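# Fold down the raised corner of a half-folded sheet

## Task

The sheet starts folded in half, its fold facing right_arm. Bring the raised corner down flat onto the sheet along its crease and press that crease. The corner may lift again afterwards but must end well below 45 degrees from flat. The sheet must remain folded in half, with its two layers aligned and no extra sharp bend anywhere. Finish by releasing the paper and moving both hands away. It fails immediately if any paper drops on average about a finger's width (or twice that in a single fall) below where it was last held, whether unheld or sliding fast in a slack grip, or if any paper sticks out beyond the table edge. Everything must be settled and still shortly after you stop.

## Robot and tools

Robot: two arms. left_arm carries a left hand and right_arm a right hand; each hand has four fingers and a thumb. Base positions in the scene frame: left_arm (+0.011, +0.304, +0.047) m, right_arm (+0.027, -0.291, +0.032) m, turned by almost nothing about z. Scene frame: origin at table-top height, midway between the nominal bases; +z up, +x out over the table, left_arm on the +y side. Camera image sides do not match arm names.

Hand point: a point fixed to the palm, about 0.05 m in front of it and 0.15 m from the wrist face along the fingers. Its +z runs along straightened fingers, +y out of the palm, +x across the palm away from the thumb on the right hand (toward the thumb on the left hand). Straight fingers reach 0.06-0.07 m past the point along +z and sit 0.06 m behind it along -y. A wrist bracket on the little-finger side can strike things.

Frames: reported hand positions (metres), quaternions (wxyz) and Hand targets are in each arm's own base frame. Fixed cameras and the table use the scene frame. Motion offsets are along the axes of that arm's current Hand target.

A row is 28 numbers, each in [-1, 1], always for both arms: left dx, dy, dz, rx, ry, rz; left little, ring, middle, index, thumb_bend, thumb_turn, force_limit, speed; then the same 14 for the right arm. dx..rz are an offset, not a pose: they move the hand point relative to its Hand target as it was when the action (or move) began. 1.0 equals 0.6 m of travel or 180 degrees; rx, ry, rz form one rotation vector. Every row of an action counts from that same start, not from the previous row, and a repeated offset moves further. Six zeros means hold the current Hand target. Finger numbers are absolute targets: +1 straight/open, -1 curled/closed; thumb_bend +1 straight, -1 fully bent; thumb_turn +1 beside the palm, -1 across in front of it. force_limit maps -1..+1 to about 0..10 N at the fingertip (0..15 N for the two thumb motors). speed goes from almost stopped at -1 to full at +0.48 and above; use about -0.94 or lower for a gentle close. To leave a hand unchanged, resend the exact eight numbers last sent to it; if none were sent yet, use its hand_measured six plus hand_force_limit and hand_speed.

Tools:
- execute_actions(actions, cameras): actions is a list of actions; each action is a table of up to 15 rows, one per 1/30 s step; a short table repeats its final row. Images only if actions is empty or cameras names them (["all"], [] or names: cam_high 896x504, cam_left_wrist and cam_right_wrist 672x504).
- move(target, speed, blend, blocking, cameras): straight-line path for each hand point to the pose given by one 28-number row, or a list of up to 15 rows, all offsets measured from the same starting Hand targets. speed is top speed in m/s (0.002 to 4.3, default 0.25; turning limited to twice that in rad/s), one value or one per target. blend in metres rounds corners of a list (0 = stop at each). blocking=false returns early while motion continues. It does not avoid obstacles or the other arm; faster moves overshoot and strike harder. Keep paths away from an arm's own base. Result adds a move: line (done, off_target, moving, held, fault) and limits (paced = clipped, held = steps withheld).
- wait(seconds 0-10, cameras): lets time pass holding commands.
- stop(cameras): brakes a running move.
- zoom_image(camera, region [x0,y0,x1,y1] pixels, at most 504x504): closer look at the latest image.
- show_instructions(): shows reference pages.
- finished_scene(scene): ends the current scene; give its number.

Results: end_effector_position and quat, Hand target (base for the next offsets), joint positions, velocities (may be omitted when all are at noise level), torques (wrap at ±28 N m for numbers 3 and 4), hand_measured, hand_stopped_by (moving, target, force, stalled, fault), hand_load_n (positive when pushed open; near 0 after a grip is lost), hand_force_limit, hand_speed, and MOTOR HOT or OVER-TEMPERATURE FAULT lines.

Behaviour: the arms track loosely; resting 1-3 cm (up to 5 cm) low of the command is normal. Orientation commands are clipped to 40 degrees from the measured one per step. A blocked arm keeps pushing until commanded back past its hand point. A finger motor moves only when its target changes by at least 0.002; it stops at its target or at force_limit and locks. Fingertip positions: index straight at (y,z) (-0.06, +0.06), half closed (0, +0.02), closed (-0.01, -0.04); thumb turned in front at (+0.04, -0.03) straight. Grip range about 0.035-0.065 m thick.

Avoid: arms touching each other or a hand closing on the other hand; hitting the table or fixed objects hard; large finger loads; long stretched holds (motors overheat, the arm drops); paper dropping or sliding off the table. Release the paper gently, lift clear, and confirm everything is still before finishing. Joint ranges (rad): waist ±2.880, shoulder 0-3.142, elbow 0-3.019, wrist pitch -1.693 to 1.571, wrist yaw ±1.571, wrist roll ±2.094.

Each tool is called after "Request:" by a JSON object that holds its "fn" and its "kwargs", one argument or row to a line.

Reference images:

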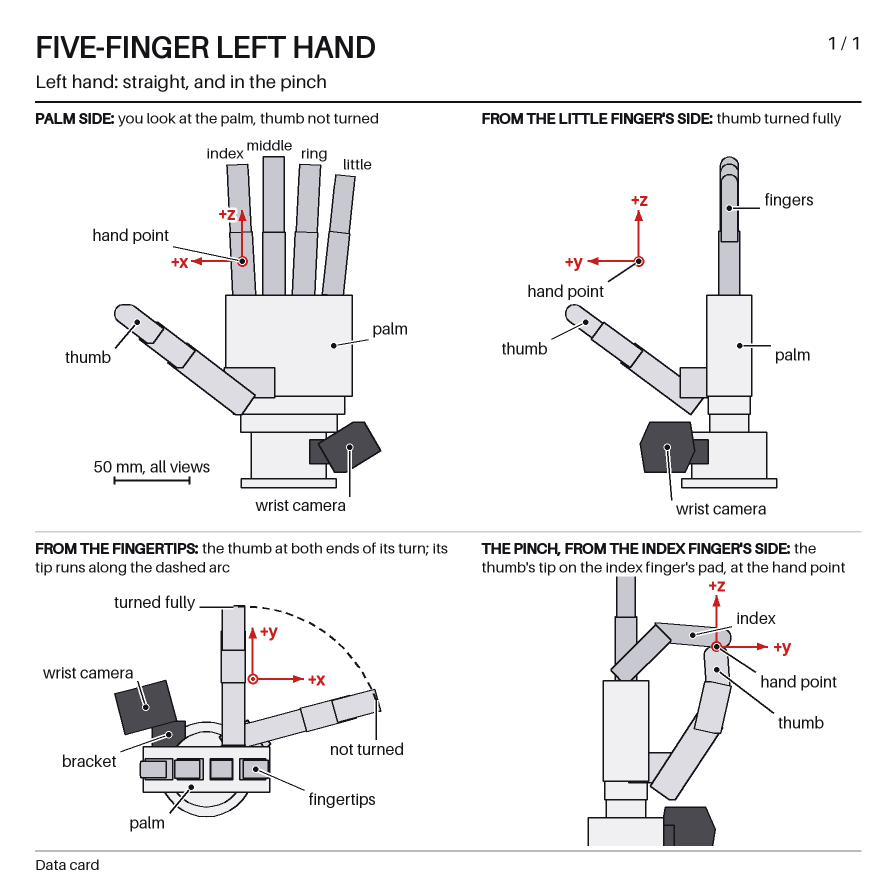

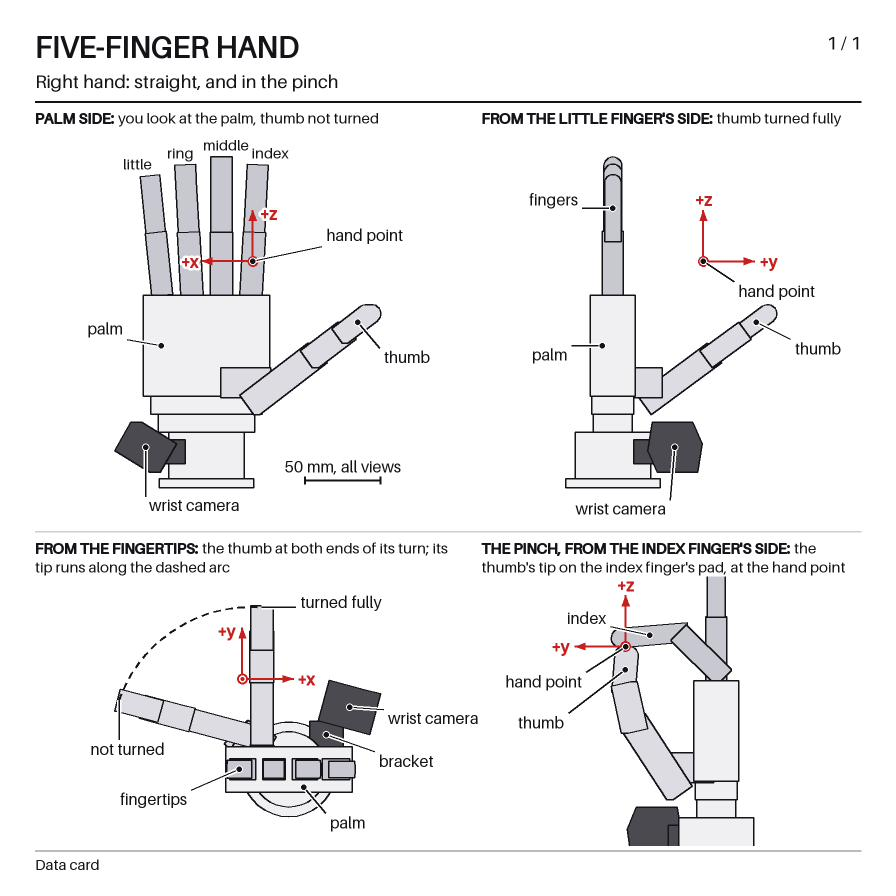

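## Session

Request:
{"fn": "execute_actions", "kwargs": {
  "actions": []
}}

Scene clock: 0.00 s.
left_arm: end_effector_position=(+0.2665, +0.1636, +0.1460) hand_measured=(+1.000, +1.000, +1.000, +1.000, +1.000, +1.000) hand_load_n=(+0.0, +0.0, +0.0, +0.0, +0.0, +0.0) hand_stopped_by=(target, target, target, target, target, target) hand_force_limit=0.00 hand_speed=-0.80 end_effector_quat_wxyz=(+0.438, -0.450, +0.639, +0.444) | right_arm: end_effector_position=(+0.4545, +0.4511, +0.2824) hand_measured=(+1.000, +1.000, +1.000, +1.000, +1.000, +1.000) hand_load_n=(+0.0, +0.0, +0.0, -0.5, +0.0, +0.0) hand_stopped_by=(target, target, target, target, target, target) hand_force_limit=0.00 hand_speed=-0.80 end_effector_quat_wxyz=(-0.335, +0.700, -0.628, -0.055)
Joint positions: left_arm=[-0.097 1.278 0.62 -0.619 -1.336 0.479] | right_arm=[0.619 1.663 1.658 -0.91 -0.242 0.594]
Joint velocities: within noise
Joint torques (N m): no reading
Heat: left arm: hottest wrist yaw 30 °C; right arm: hottest waist 28 °C.
Hand target: left_arm +0.2717, +0.1630, +0.1485; +0.441, -0.453, +0.638, +0.441 | right_arm +0.4596, +0.4548, +0.3030; -0.354, +0.697, -0.622, -0.051

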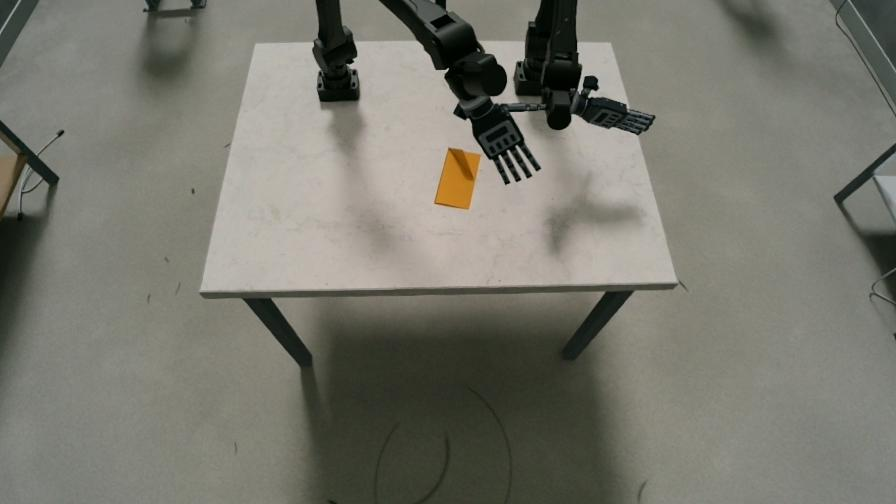

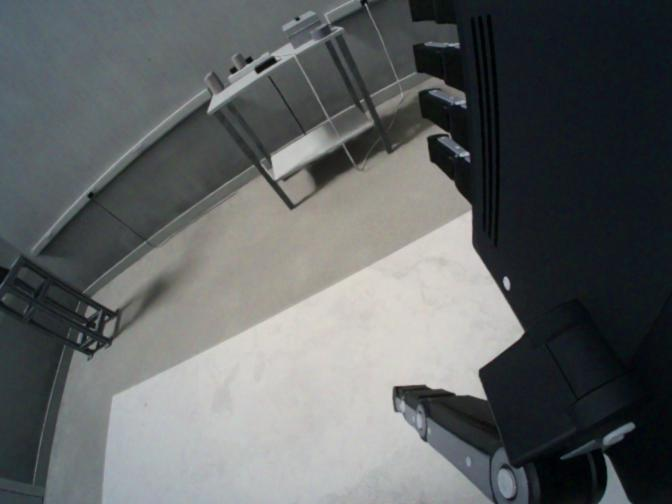

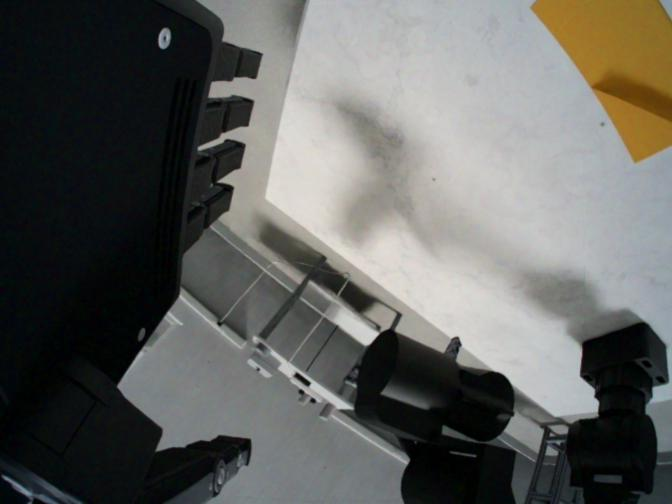

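Request:
{"fn": "zoom_image", "kwargs": {
  "camera": "cam_high",
  "region": [410, 130, 510, 220]
}}

Request:
{"fn": "zoom_image", "kwargs": {
  "camera": "cam_high",
  "region": [200, 0, 680, 300]
}}

Request:
{"fn": "zoom_image", "kwargs": {
  "camera": "cam_right_wrist",
  "region": [472, 0, 672, 200]
}}

Scaled by 5.040 from the camera's 896x504 image, which has a finer 1280x720 frame.

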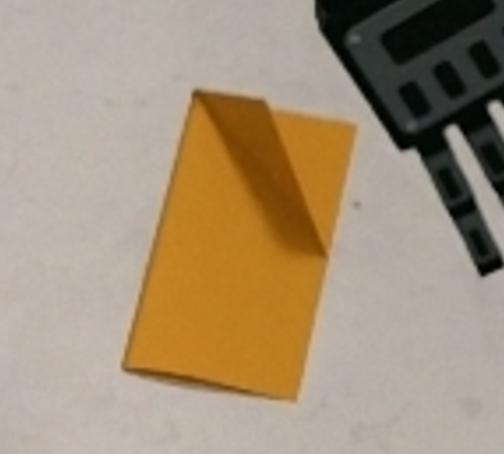

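Scaled by 1.050 from the camera's 896x504 image, which has a finer 1280x720 frame.

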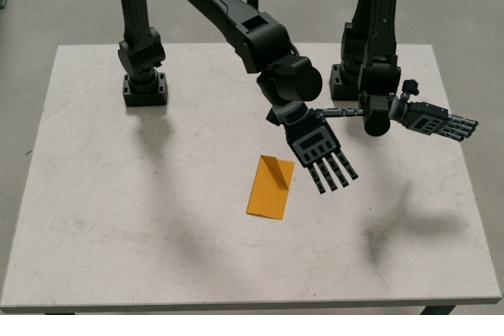

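Scaled by 2.520 from the camera's 672x504 image, which has a finer 960x720 frame.

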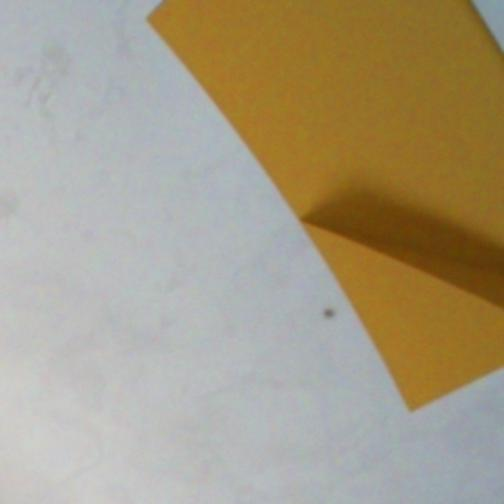

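Request:
{"fn": "move", "kwargs": {
  "target": [0,0,0,0,0,0,1,1,1,1,1,1,0,-0.8,0.74,0.027,-0.561,0.170,0.143,0.248,1,1,1,1,1,1,0,-0.8],
  "speed": 0.3,
  "cameras": ["all"]
}}

Scene clock: 236.80 s.
left_arm: end_effector_position=(+0.2665, +0.1636, +0.1460) hand_measured=(+1.000, +1.000, +1.000, +1.000, +1.000, +1.000) hand_load_n=(+0.0, +0.0, +0.0, +0.0, +0.0, +0.0) hand_stopped_by=(target, target, target, target, target, target) hand_force_limit=0.00 hand_speed=-0.80 end_effector_quat_wxyz=(+0.438, -0.450, +0.639, +0.444) | right_arm: end_effector_position=(+0.4163, -0.0965, +0.3094) hand_measured=(+1.000, +1.000, +1.000, +1.000, +1.000, +1.000) hand_load_n=(+0.0, +0.0, +0.0, +0.0, +0.0, -0.5) hand_stopped_by=(target, target, target, target, target, target) hand_force_limit=0.00 hand_speed=-0.80 end_effector_quat_wxyz=(+0.328, -0.290, +0.890, -0.125)
Joint positions: left_arm=[-0.097 1.278 0.62 -0.619 -1.336 0.479] | right_arm=[-0.485 1.093 1.158 -0.968 -0.28 0.553]
Joint torques (N m): left_arm=[-2.32 -8.12 7.66 0.59 -0.71 0.06] | right_arm=[-0.67 -6.07 9.69 0.69 -0.31 -0.06]
Heat: left arm: hottest wrist yaw 30 °C; right arm: hottest elbow 37 °C.
Hand target: left_arm +0.2717, +0.1630, +0.1485; +0.441, -0.453, +0.638, +0.441 | right_arm +0.4190, -0.1009, +0.3195; +0.332, -0.293, +0.887, -0.132
Off the commanded pose: left_arm 0.006 m, 1 deg | right_arm 0.011 m, 1 deg.
move: off_target (right_arm)

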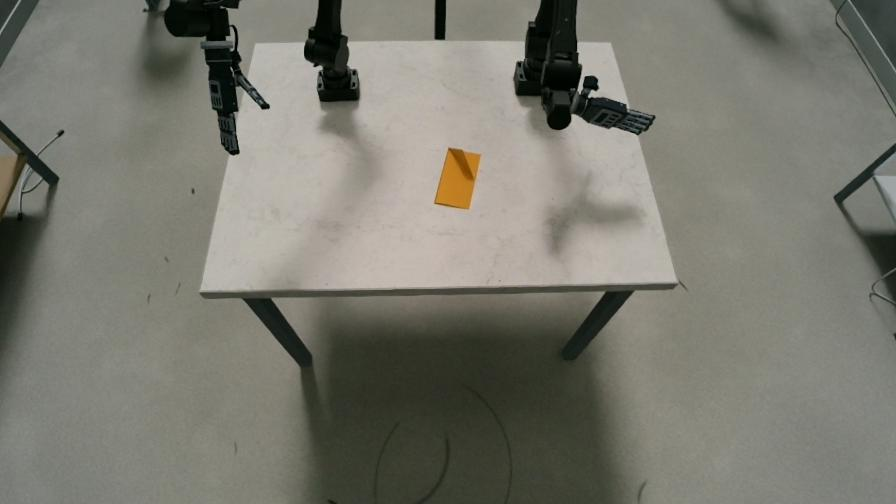

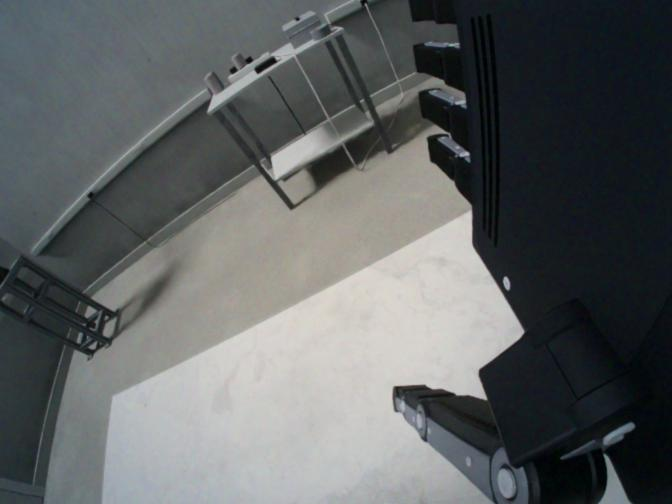

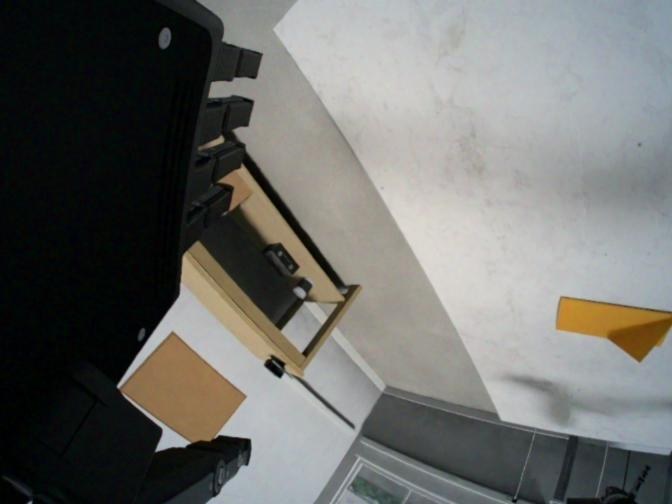

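Request:
{"fn": "zoom_image", "kwargs": {
  "camera": "cam_right_wrist",
  "region": [532, 270, 672, 380]
}}

Request:
{"fn": "zoom_image", "kwargs": {
  "camera": "cam_high",
  "region": [420, 135, 500, 220]
}}

Scaled by 3.600 from the camera's 672x504 image, which has a finer 960x720 frame.

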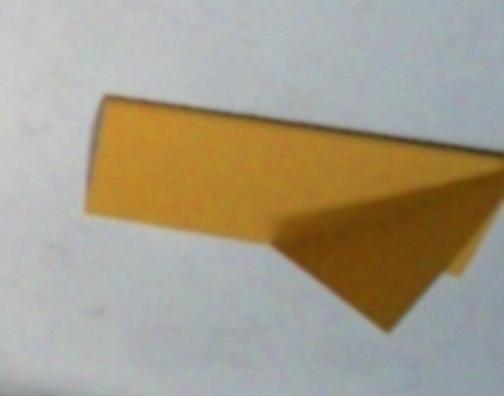

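Scaled by 5.929 from the camera's 896x504 image, which has a finer 1280x720 frame.

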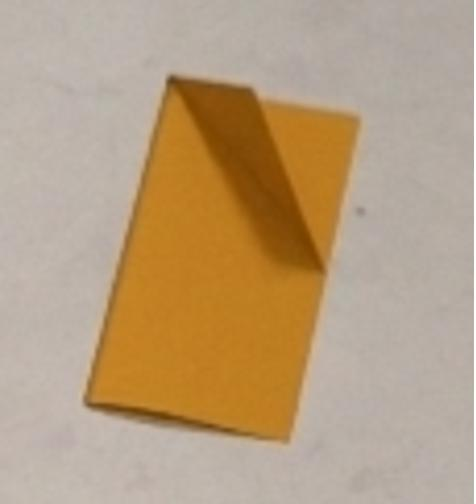

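Request:
{"fn": "move", "kwargs": {
  "target": [0.050,0.031,-0.5035,0.326,0.425,0.0937,1,1,1,1,1,1,0,-0.8,0,0,0,0,0,0,1,1,1,1,1,1,0,-0.8],
  "speed": 0.25,
  "cameras": ["all"]
}}

Scene clock: 364.30 s.
left_arm: end_effector_position=(+0.1862, -0.1222, +0.1714) hand_measured=(+1.000, +1.000, +1.000, +1.000, +1.000, +1.000) hand_load_n=(+0.0, +0.0, +0.0, +0.0, +0.5, +0.0) hand_stopped_by=(target, target, target, target, target, target) hand_force_limit=0.00 hand_speed=-0.80 end_effector_quat_wxyz=(+0.039, -0.289, +0.938, -0.188) | right_arm: end_effector_position=(+0.4163, -0.0965, +0.3094) hand_measured=(+1.000, +1.000, +1.000, +1.000, +1.000, +1.000) hand_load_n=(+0.0, +0.0, +0.0, +0.0, +0.0, -0.5) hand_stopped_by=(target, target, target, target, target, target) hand_force_limit=0.00 hand_speed=-0.80 end_effector_quat_wxyz=(+0.328, -0.291, +0.890, -0.126)
Joint positions: left_arm=[-0.392 0.845 0.804 -1.221 0.238 0.543] | right_arm=[-0.485 1.093 1.158 -0.968 -0.28 0.553]
Joint torques (N m): left_arm=[-3.08 -4.78 11.79 1.11 0.29 0.14] | right_arm=[-0.56 -6.07 9.73 0.66 -0.3 -0.08]
Heat: left arm: hottest elbow 30 °C; right arm: hottest elbow 38 °C.
Hand target: left_arm +0.1984, -0.1293, +0.1899; +0.061, -0.275, +0.937, -0.208 | right_arm +0.4190, -0.1009, +0.3195; +0.332, -0.293, +0.887, -0.132
Off the commanded pose: left_arm 0.023 m, 4 deg | right_arm 0.011 m, 1 deg.
move: off_target (left_arm, right_arm)

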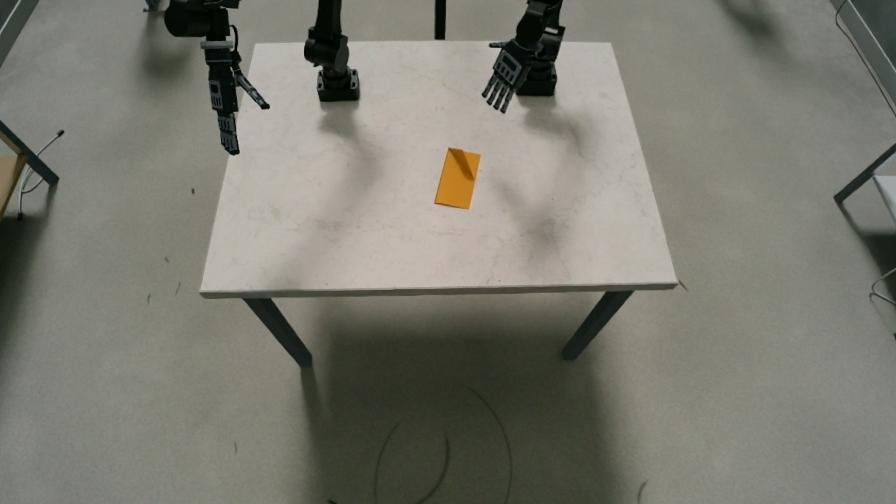

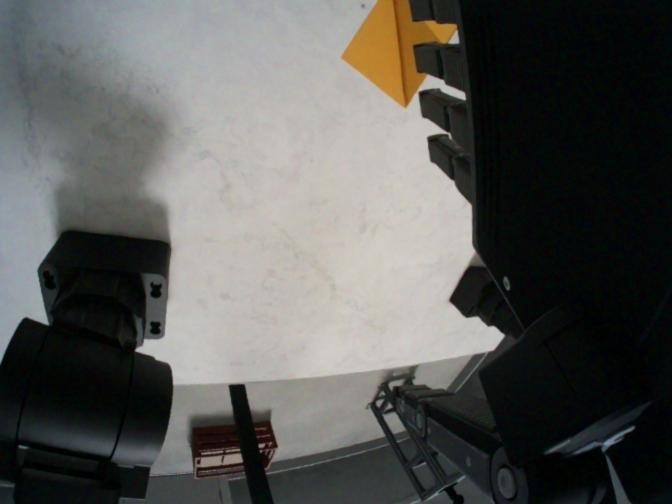

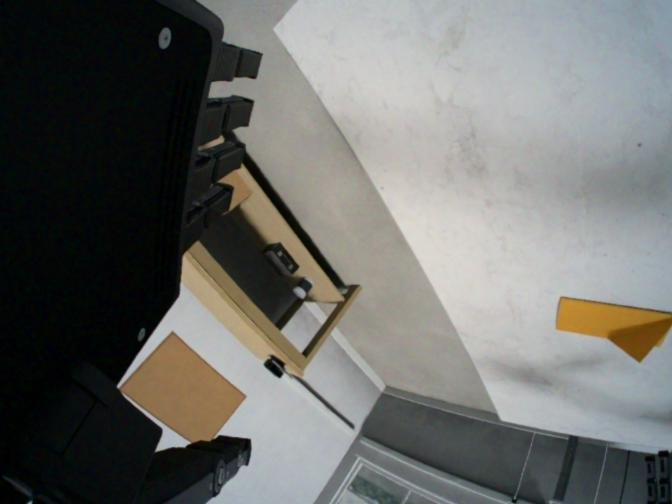

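Request:
{"fn": "zoom_image", "kwargs": {
  "camera": "cam_high",
  "region": [420, 30, 580, 220]
}}

Request:
{"fn": "zoom_image", "kwargs": {
  "camera": "cam_left_wrist",
  "region": [302, 0, 522, 200]
}}

Scaled by 2.653 from the camera's 896x504 image, which has a finer 1280x720 frame.

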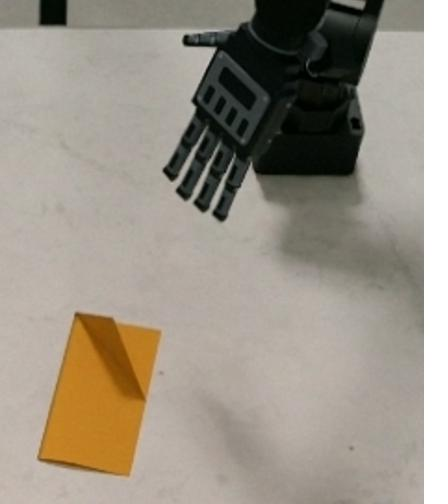

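Scaled by 2.291 from the camera's 672x504 image, which has a finer 960x720 frame.

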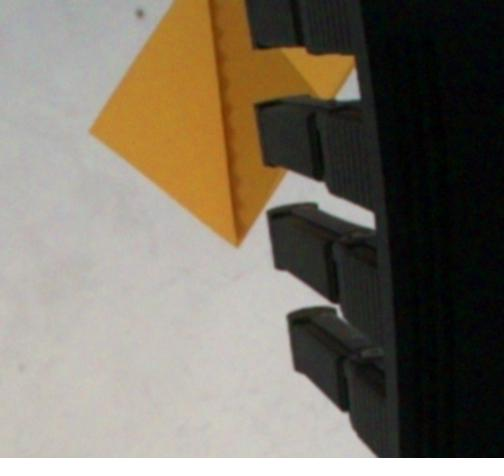

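Request:
{"fn": "move", "kwargs": {
  "target": [-0.0082,0.0402,0.202,0,0,0,1,1,1,1,1,1,0,-0.8,0,0,0,0,0,0,1,1,1,1,1,1,0,-0.8],
  "speed": 0.12,
  "cameras": ["all"]
}}

Request:
{"fn": "zoom_image", "kwargs": {
  "camera": "cam_high",
  "region": [410, 60, 570, 220]
}}

Request:
{"fn": "zoom_image", "kwargs": {
  "camera": "cam_left_wrist",
  "region": [272, 0, 522, 250]
}}

Scene clock: 412.87 s.
left_arm: end_effector_position=(+0.2198, -0.1483, +0.0755) hand_measured=(+1.000, +1.000, +1.000, +1.000, +1.000, +1.000) hand_load_n=(+0.0, +0.0, +0.0, +0.0, +0.0, +0.0) hand_stopped_by=(target, target, target, target, target, target) hand_force_limit=0.00 hand_speed=-0.80 end_effector_quat_wxyz=(+0.067, -0.274, +0.936, -0.212) | right_arm: end_effector_position=(+0.4163, -0.0965, +0.3094) hand_measured=(+1.000, +1.000, +1.000, +1.000, +1.000, +1.000) hand_load_n=(+0.0, +0.0, +0.0, +0.0, +0.0, +0.0) hand_stopped_by=(target, target, target, target, target, target) hand_force_limit=0.00 hand_speed=-0.80 end_effector_quat_wxyz=(+0.328, -0.291, +0.890, -0.126)
Joint positions: left_arm=[-0.438 0.981 0.612 -0.811 0.226 0.517] | right_arm=[-0.485 1.093 1.158 -0.968 -0.28 0.553]
Joint torques (N m): left_arm=[-3.31 -3.72 7.72 1.29 0.09 -0.09] | right_arm=[-0.44 -5.95 9.68 0.69 -0.31 -0.08]
Heat: left arm: hottest elbow 33 °C; right arm: hottest elbow 39 °C.
Hand target: left_arm +0.2185, -0.1513, +0.0698; +0.061, -0.275, +0.937, -0.208 | right_arm +0.4190, -0.1009, +0.3195; +0.332, -0.293, +0.887, -0.132
Off the commanded pose: left_arm 0.007 m, 1 deg | right_arm 0.011 m, 1 deg.
move: off_target (right_arm)

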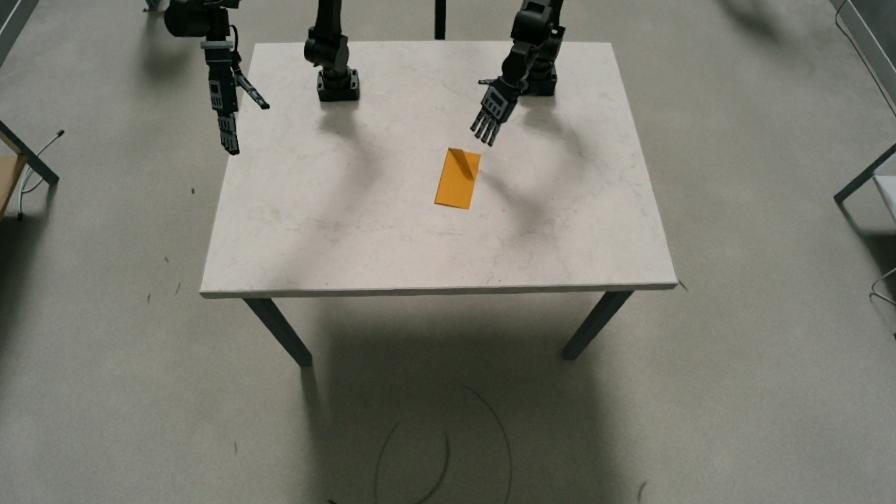

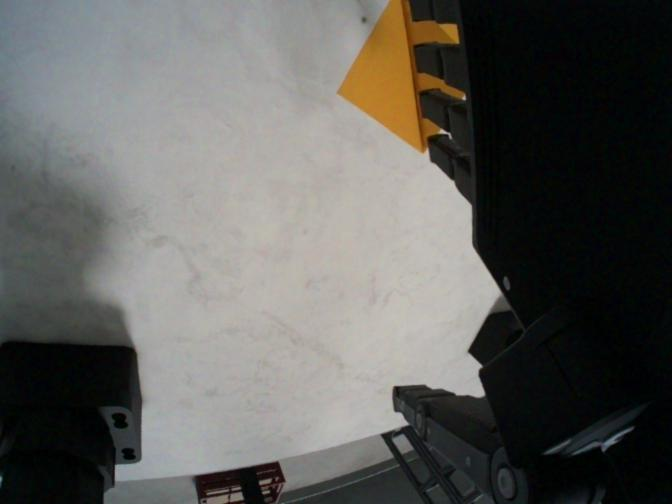

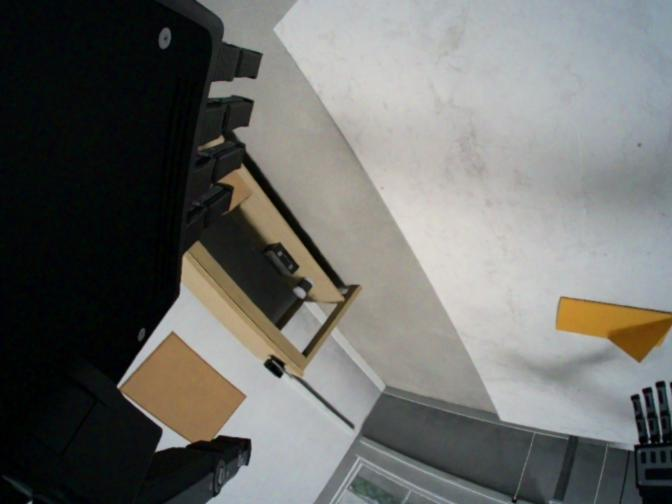

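Scaled by 3.150 from the camera's 896x504 image, which has a finer 1280x720 frame.

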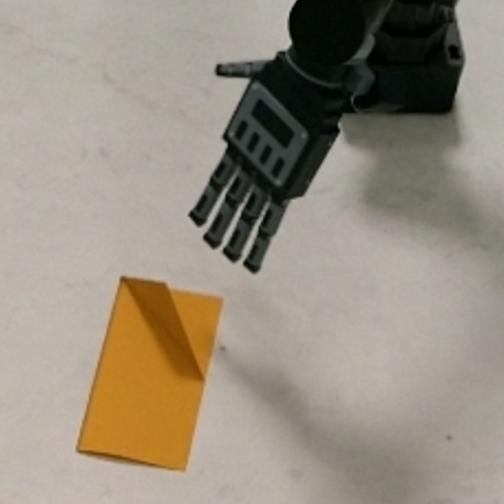

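Scaled by 2.016 from the camera's 672x504 image, which has a finer 960x720 frame.

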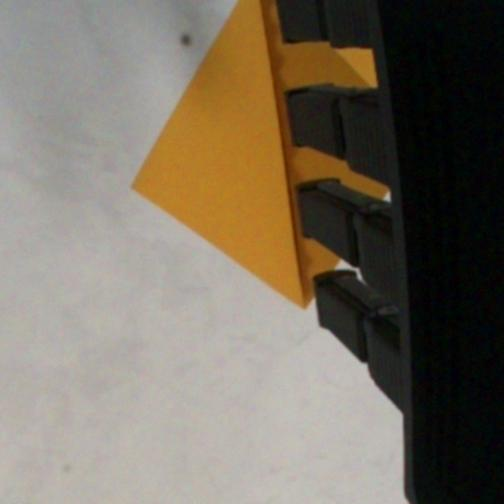

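Request:
{"fn": "move", "kwargs": {
  "target": [
    [0.0142,0.0157,0.0533,0,0,0,1,1,1,1,1,1,0,-0.8,0,0,0,0,0,0,1,1,1,1,1,1,0,-0.8],
    [0.0142,-0.0352,0.0825,0,0,0,1,1,1,1,1,1,0,-0.8,0,0,0,0,0,0,1,1,1,1,1,1,0,-0.8]
  ],
  "speed": 0.07,
  "blend": 0.01,
  "cameras": ["all"]
}}

Request:
{"fn": "zoom_image", "kwargs": {
  "camera": "cam_high",
  "region": [410, 80, 540, 220]
}}

Request:
{"fn": "zoom_image", "kwargs": {
  "camera": "cam_left_wrist",
  "region": [272, 0, 522, 250]
}}

Request:
{"fn": "zoom_image", "kwargs": {
  "camera": "cam_right_wrist",
  "region": [522, 260, 672, 410]
}}

Scene clock: 456.60 s.
left_arm: end_effector_position=(+0.2200, -0.1776, +0.0272) hand_measured=(+1.000, +1.000, +1.000, +1.000, +1.000, +1.000) hand_load_n=(+0.0, +0.0, +0.0, +0.0, +0.0, +0.0) hand_stopped_by=(target, target, target, target, target, target) hand_force_limit=0.00 hand_speed=-0.80 end_effector_quat_wxyz=(+0.055, -0.277, +0.938, -0.200) | right_arm: end_effector_position=(+0.4163, -0.0965, +0.3094) hand_measured=(+1.000, +1.000, +1.000, +1.000, +1.000, +1.000) hand_load_n=(+0.0, +0.0, +0.0, +0.0, +0.0, +0.0) hand_stopped_by=(target, target, target, target, target, target) hand_force_limit=0.00 hand_speed=-0.80 end_effector_quat_wxyz=(+0.328, -0.291, +0.890, -0.126)
Joint positions: left_arm=[-0.537 1.135 0.569 -0.63 0.189 0.424] | right_arm=[-0.485 1.093 1.158 -0.968 -0.28 0.553]
Joint torques (N m): left_arm=[-3.25 -5.07 10.15 1.32 0.07 -0.1] | right_arm=[-0.67 -5.95 9.72 0.69 -0.31 -0.07]
Heat: left arm: hottest elbow 32 °C; right arm: hottest elbow 39 °C.
Hand target: left_arm +0.2329, -0.1897, +0.0339; +0.061, -0.275, +0.937, -0.208 | right_arm +0.4190, -0.1009, +0.3195; +0.332, -0.293, +0.887, -0.132
Off the commanded pose: left_arm 0.019 m, 1 deg | right_arm 0.011 m, 1 deg.
move: off_target (left_arm, right_arm)

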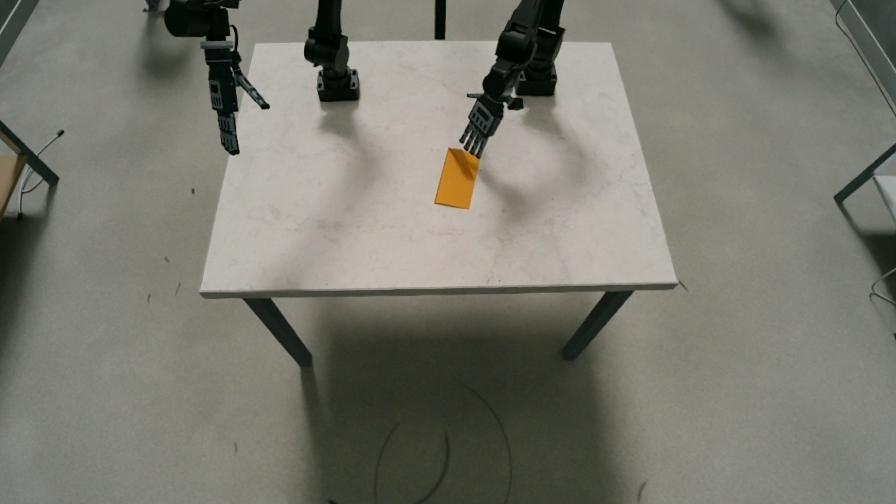

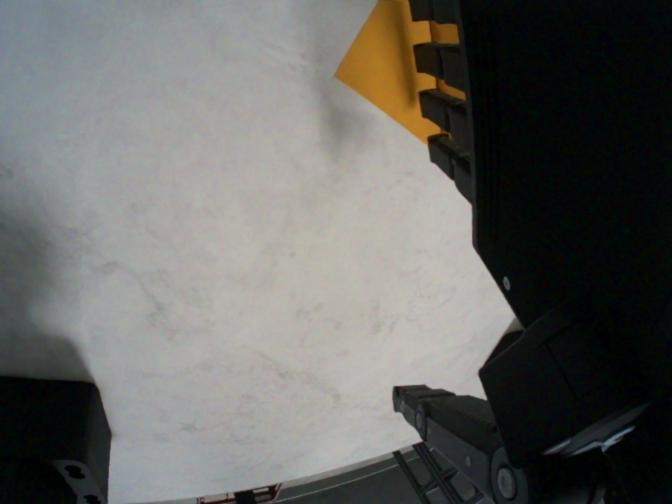

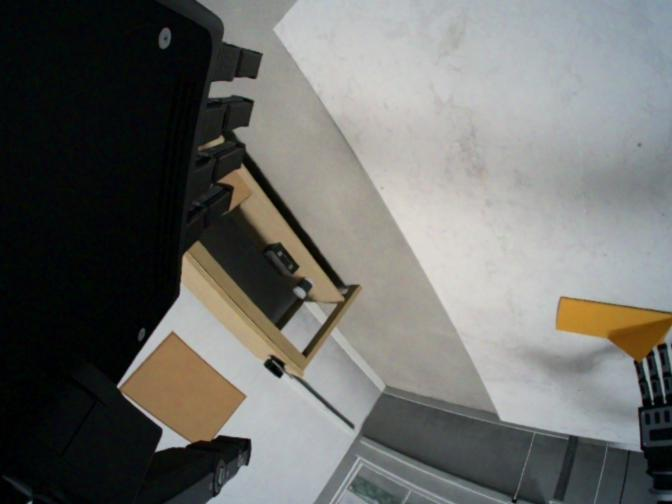

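Scaled by 3.600 from the camera's 896x504 image, which has a finer 1280x720 frame.

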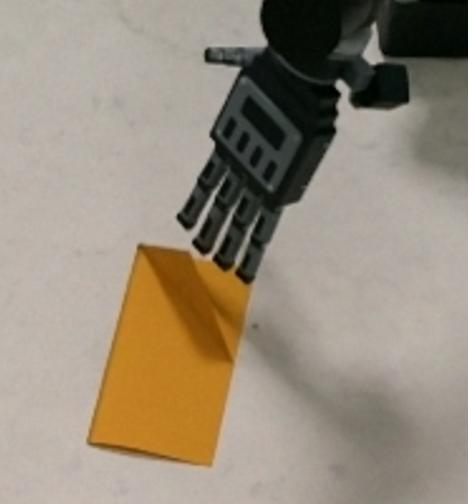

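Scaled by 2.016 from the camera's 672x504 image, which has a finer 960x720 frame.

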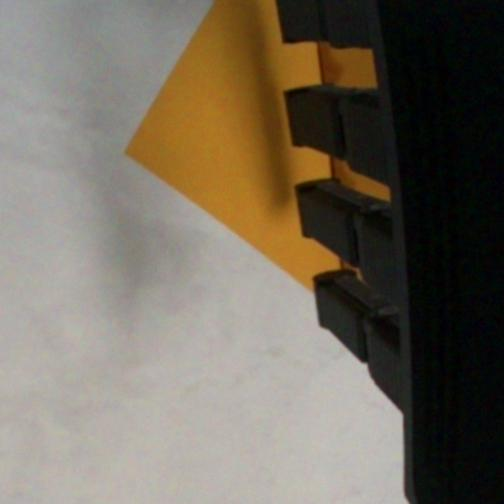

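Scaled by 3.360 from the camera's 672x504 image, which has a finer 960x720 frame.

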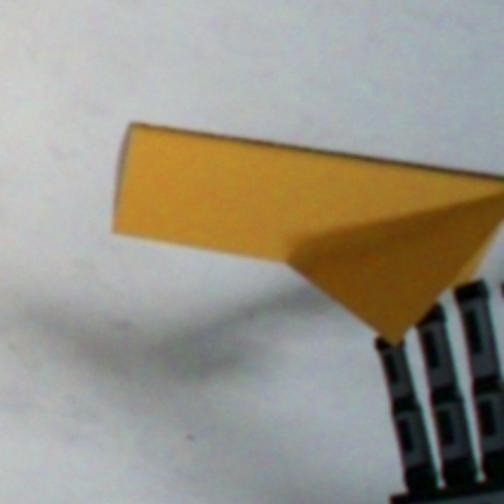

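Request:
{"fn": "move", "kwargs": {
  "target": [
    [0,-0.0493,0.0322,0,0,0,1,1,1,1,1,1,0,-0.8,0,0,0,0,0,0,1,1,1,1,1,1,0,-0.8],
    [0,-0.0712,0.0645,0,0,0,1,1,1,1,1,1,0,-0.8,0,0,0,0,0,0,1,1,1,1,1,1,0,-0.8]
  ],
  "speed": 0.07,
  "blend": 0.01,
  "cameras": ["all"]
}}

Request:
{"fn": "zoom_image", "kwargs": {
  "camera": "cam_high",
  "region": [410, 80, 540, 220]
}}

Request:
{"fn": "zoom_image", "kwargs": {
  "camera": "cam_left_wrist",
  "region": [272, 0, 522, 250]
}}

Request:
{"fn": "zoom_image", "kwargs": {
  "camera": "cam_right_wrist",
  "region": [522, 260, 672, 410]
}}

Scene clock: 480.70 s.
left_arm: end_effector_position=(+0.2509, -0.2226, +0.0131) hand_measured=(+1.000, +1.000, +1.000, +1.000, +1.000, +1.000) hand_load_n=(+0.0, +0.0, +0.0, +0.0, +0.0, +0.0) hand_stopped_by=(target, target, target, target, target, target) hand_force_limit=0.00 hand_speed=-0.80 end_effector_quat_wxyz=(+0.056, -0.276, +0.938, -0.201) | right_arm: end_effector_position=(+0.4163, -0.0965, +0.3094) hand_measured=(+1.000, +1.000, +1.000, +1.000, +1.000, +1.000) hand_load_n=(+0.0, +0.0, +0.0, +0.0, +0.0, +0.0) hand_stopped_by=(target, target, target, target, target, target) hand_force_limit=0.00 hand_speed=-0.80 end_effector_quat_wxyz=(+0.328, -0.291, +0.890, -0.126)
Joint positions: left_arm=[-0.609 1.311 0.663 -0.533 0.16 0.357] | right_arm=[-0.485 1.093 1.158 -0.968 -0.28 0.553]
Joint torques (N m): left_arm=[-3.37 -7.53 9.7 1.21 0.05 -0.09] | right_arm=[-0.67 -6.12 9.69 0.72 -0.32 -0.06]
Heat: left arm: hottest elbow 31 °C; right arm: hottest elbow 39 °C.
Hand target: left_arm +0.2627, -0.2361, +0.0170; +0.061, -0.275, +0.937, -0.208 | right_arm +0.4190, -0.1009, +0.3195; +0.332, -0.293, +0.887, -0.132
Off the commanded pose: left_arm 0.018 m, 1 deg | right_arm 0.011 m, 1 deg.
move: off_target (left_arm, right_arm)

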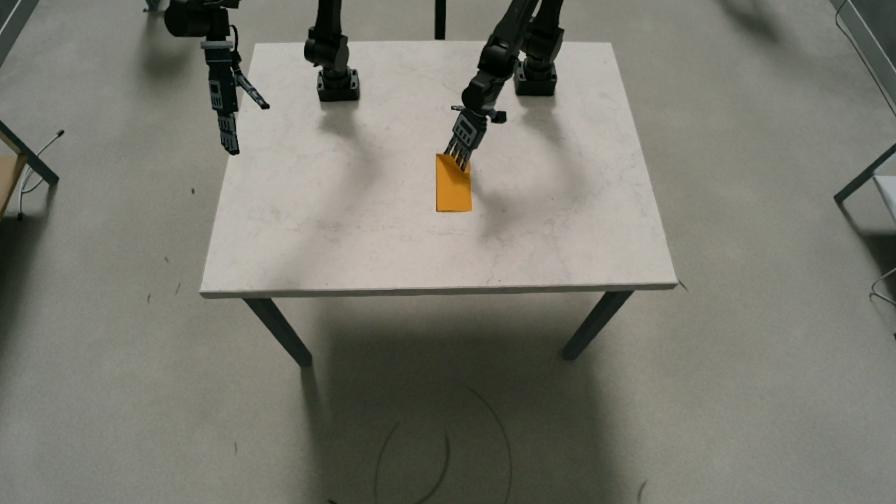

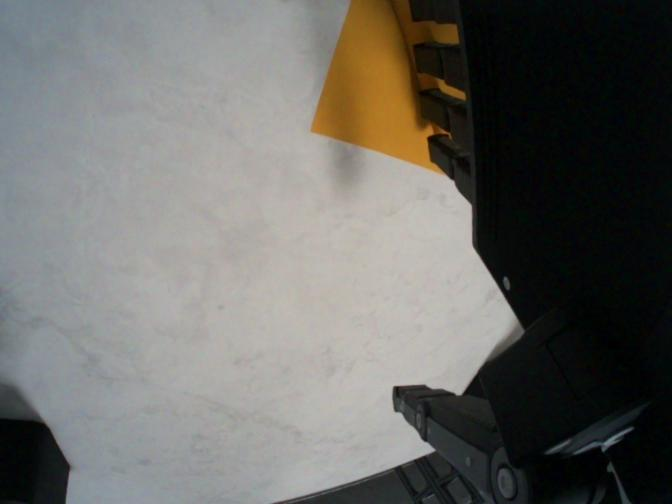

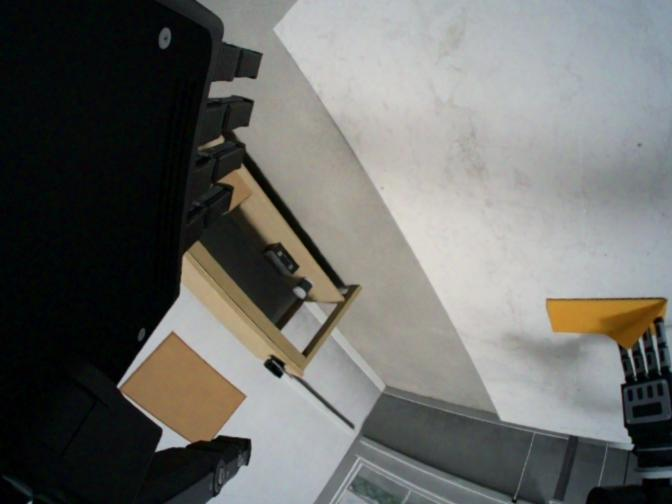

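Scaled by 3.600 from the camera's 896x504 image, which has a finer 1280x720 frame.

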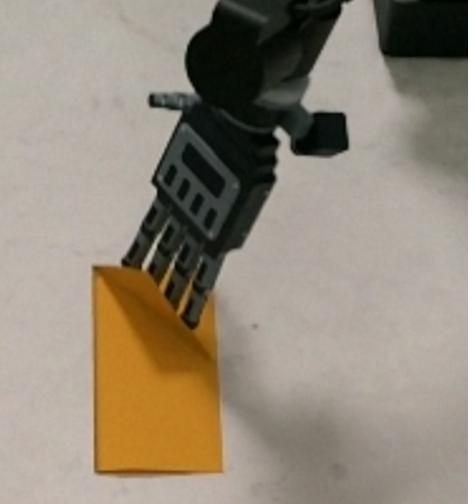

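Scaled by 2.016 from the camera's 672x504 image, which has a finer 960x720 frame.

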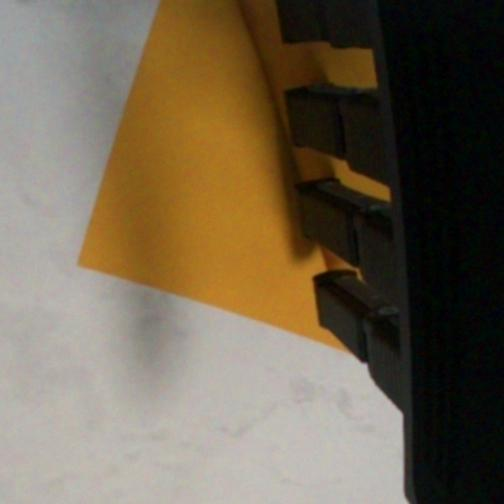

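Scaled by 3.360 from the camera's 672x504 image, which has a finer 960x720 frame.

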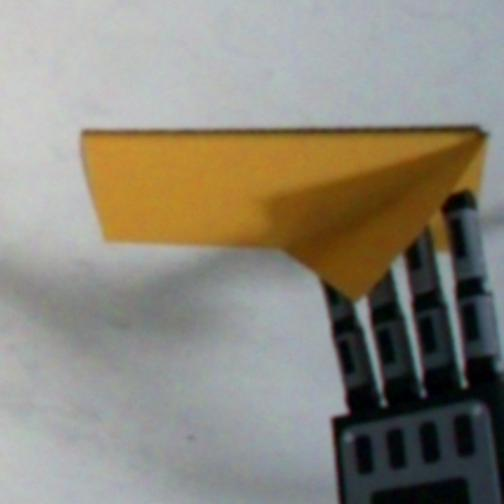

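Request:
{"fn": "move", "kwargs": {
  "target": [0,0,0,0,0,0,1,1,1,1,1,1,0,-0.8,-0.1285,0.5868,0.1758,-0.200,-0.292,-0.672,1,1,1,1,1,-1,0,-0.2],
  "speed": 0.3,
  "cameras": ["all"]
}}

Request:
{"fn": "zoom_image", "kwargs": {
  "camera": "cam_high",
  "region": [380, 60, 560, 240]
}}

Scene clock: 597.20 s.
left_arm: end_effector_position=(+0.2510, -0.2227, +0.0132) hand_measured=(+1.000, +1.000, +1.000, +1.000, +1.000, +1.000) hand_load_n=(+0.0, +0.0, +0.0, +0.0, +0.0, +0.0) hand_stopped_by=(target, target, target, target, target, target) hand_force_limit=0.00 hand_speed=-0.80 end_effector_quat_wxyz=(+0.056, -0.277, +0.938, -0.201) | right_arm: end_effector_position=(+0.3633, +0.2114, +0.1107) hand_measured=(+1.000, +1.000, +1.000, +1.000, +1.000, -1.000) hand_load_n=(+0.0, +0.0, +0.0, +0.0, +0.0, +0.0) hand_stopped_by=(target, target, target, target, target, target) hand_force_limit=0.00 hand_speed=-0.20 end_effector_quat_wxyz=(-0.251, +0.968, -0.013, -0.022)
Joint positions: left_arm=[-0.609 1.311 0.663 -0.532 0.16 0.357] | right_arm=[0.398 1.508 1.155 -1.042 -0.48 -1.103]
Joint torques (N m): left_arm=[-3.25 -7.47 9.72 1.33 0.05 -0.1] | right_arm=[0.21 -9.82 11.04 0.03 -0.31 -0.08]
Heat: left arm: hottest elbow 33 °C; right arm: hottest elbow 39 °C.
Hand target: left_arm +0.2628, -0.2361, +0.0170; +0.061, -0.275, +0.937, -0.208 | right_arm +0.3842, +0.2213, +0.1295; -0.259, +0.966, +0.000, +0.000
Off the commanded pose: left_arm 0.018 m, 1 deg | right_arm 0.030 m, 3 deg.
move: off_target (left_arm, right_arm)

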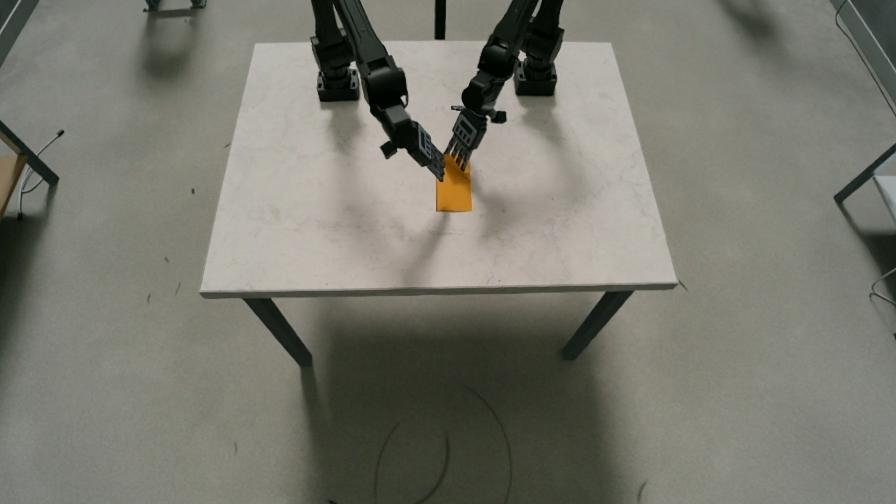

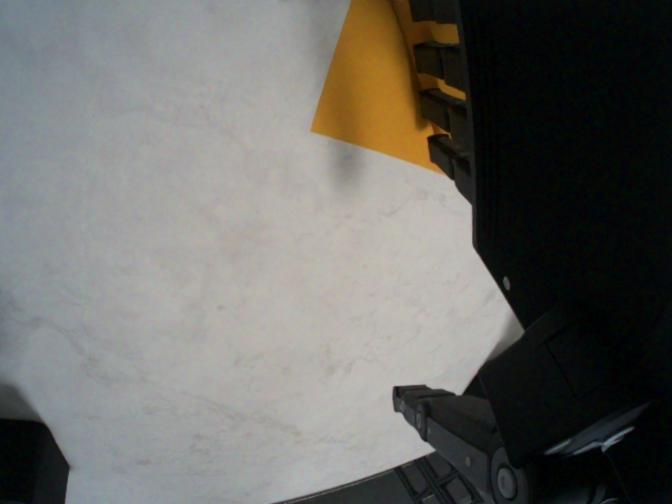

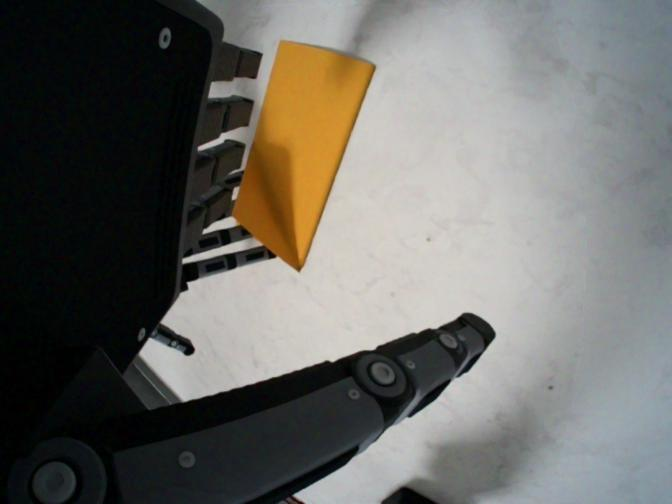

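Scaled by 2.800 from the camera's 896x504 image, which has a finer 1280x720 frame.

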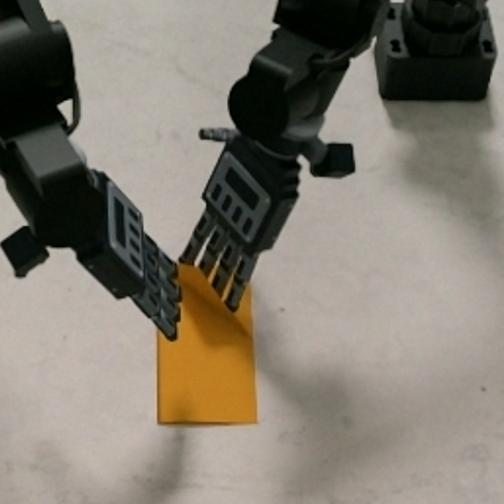

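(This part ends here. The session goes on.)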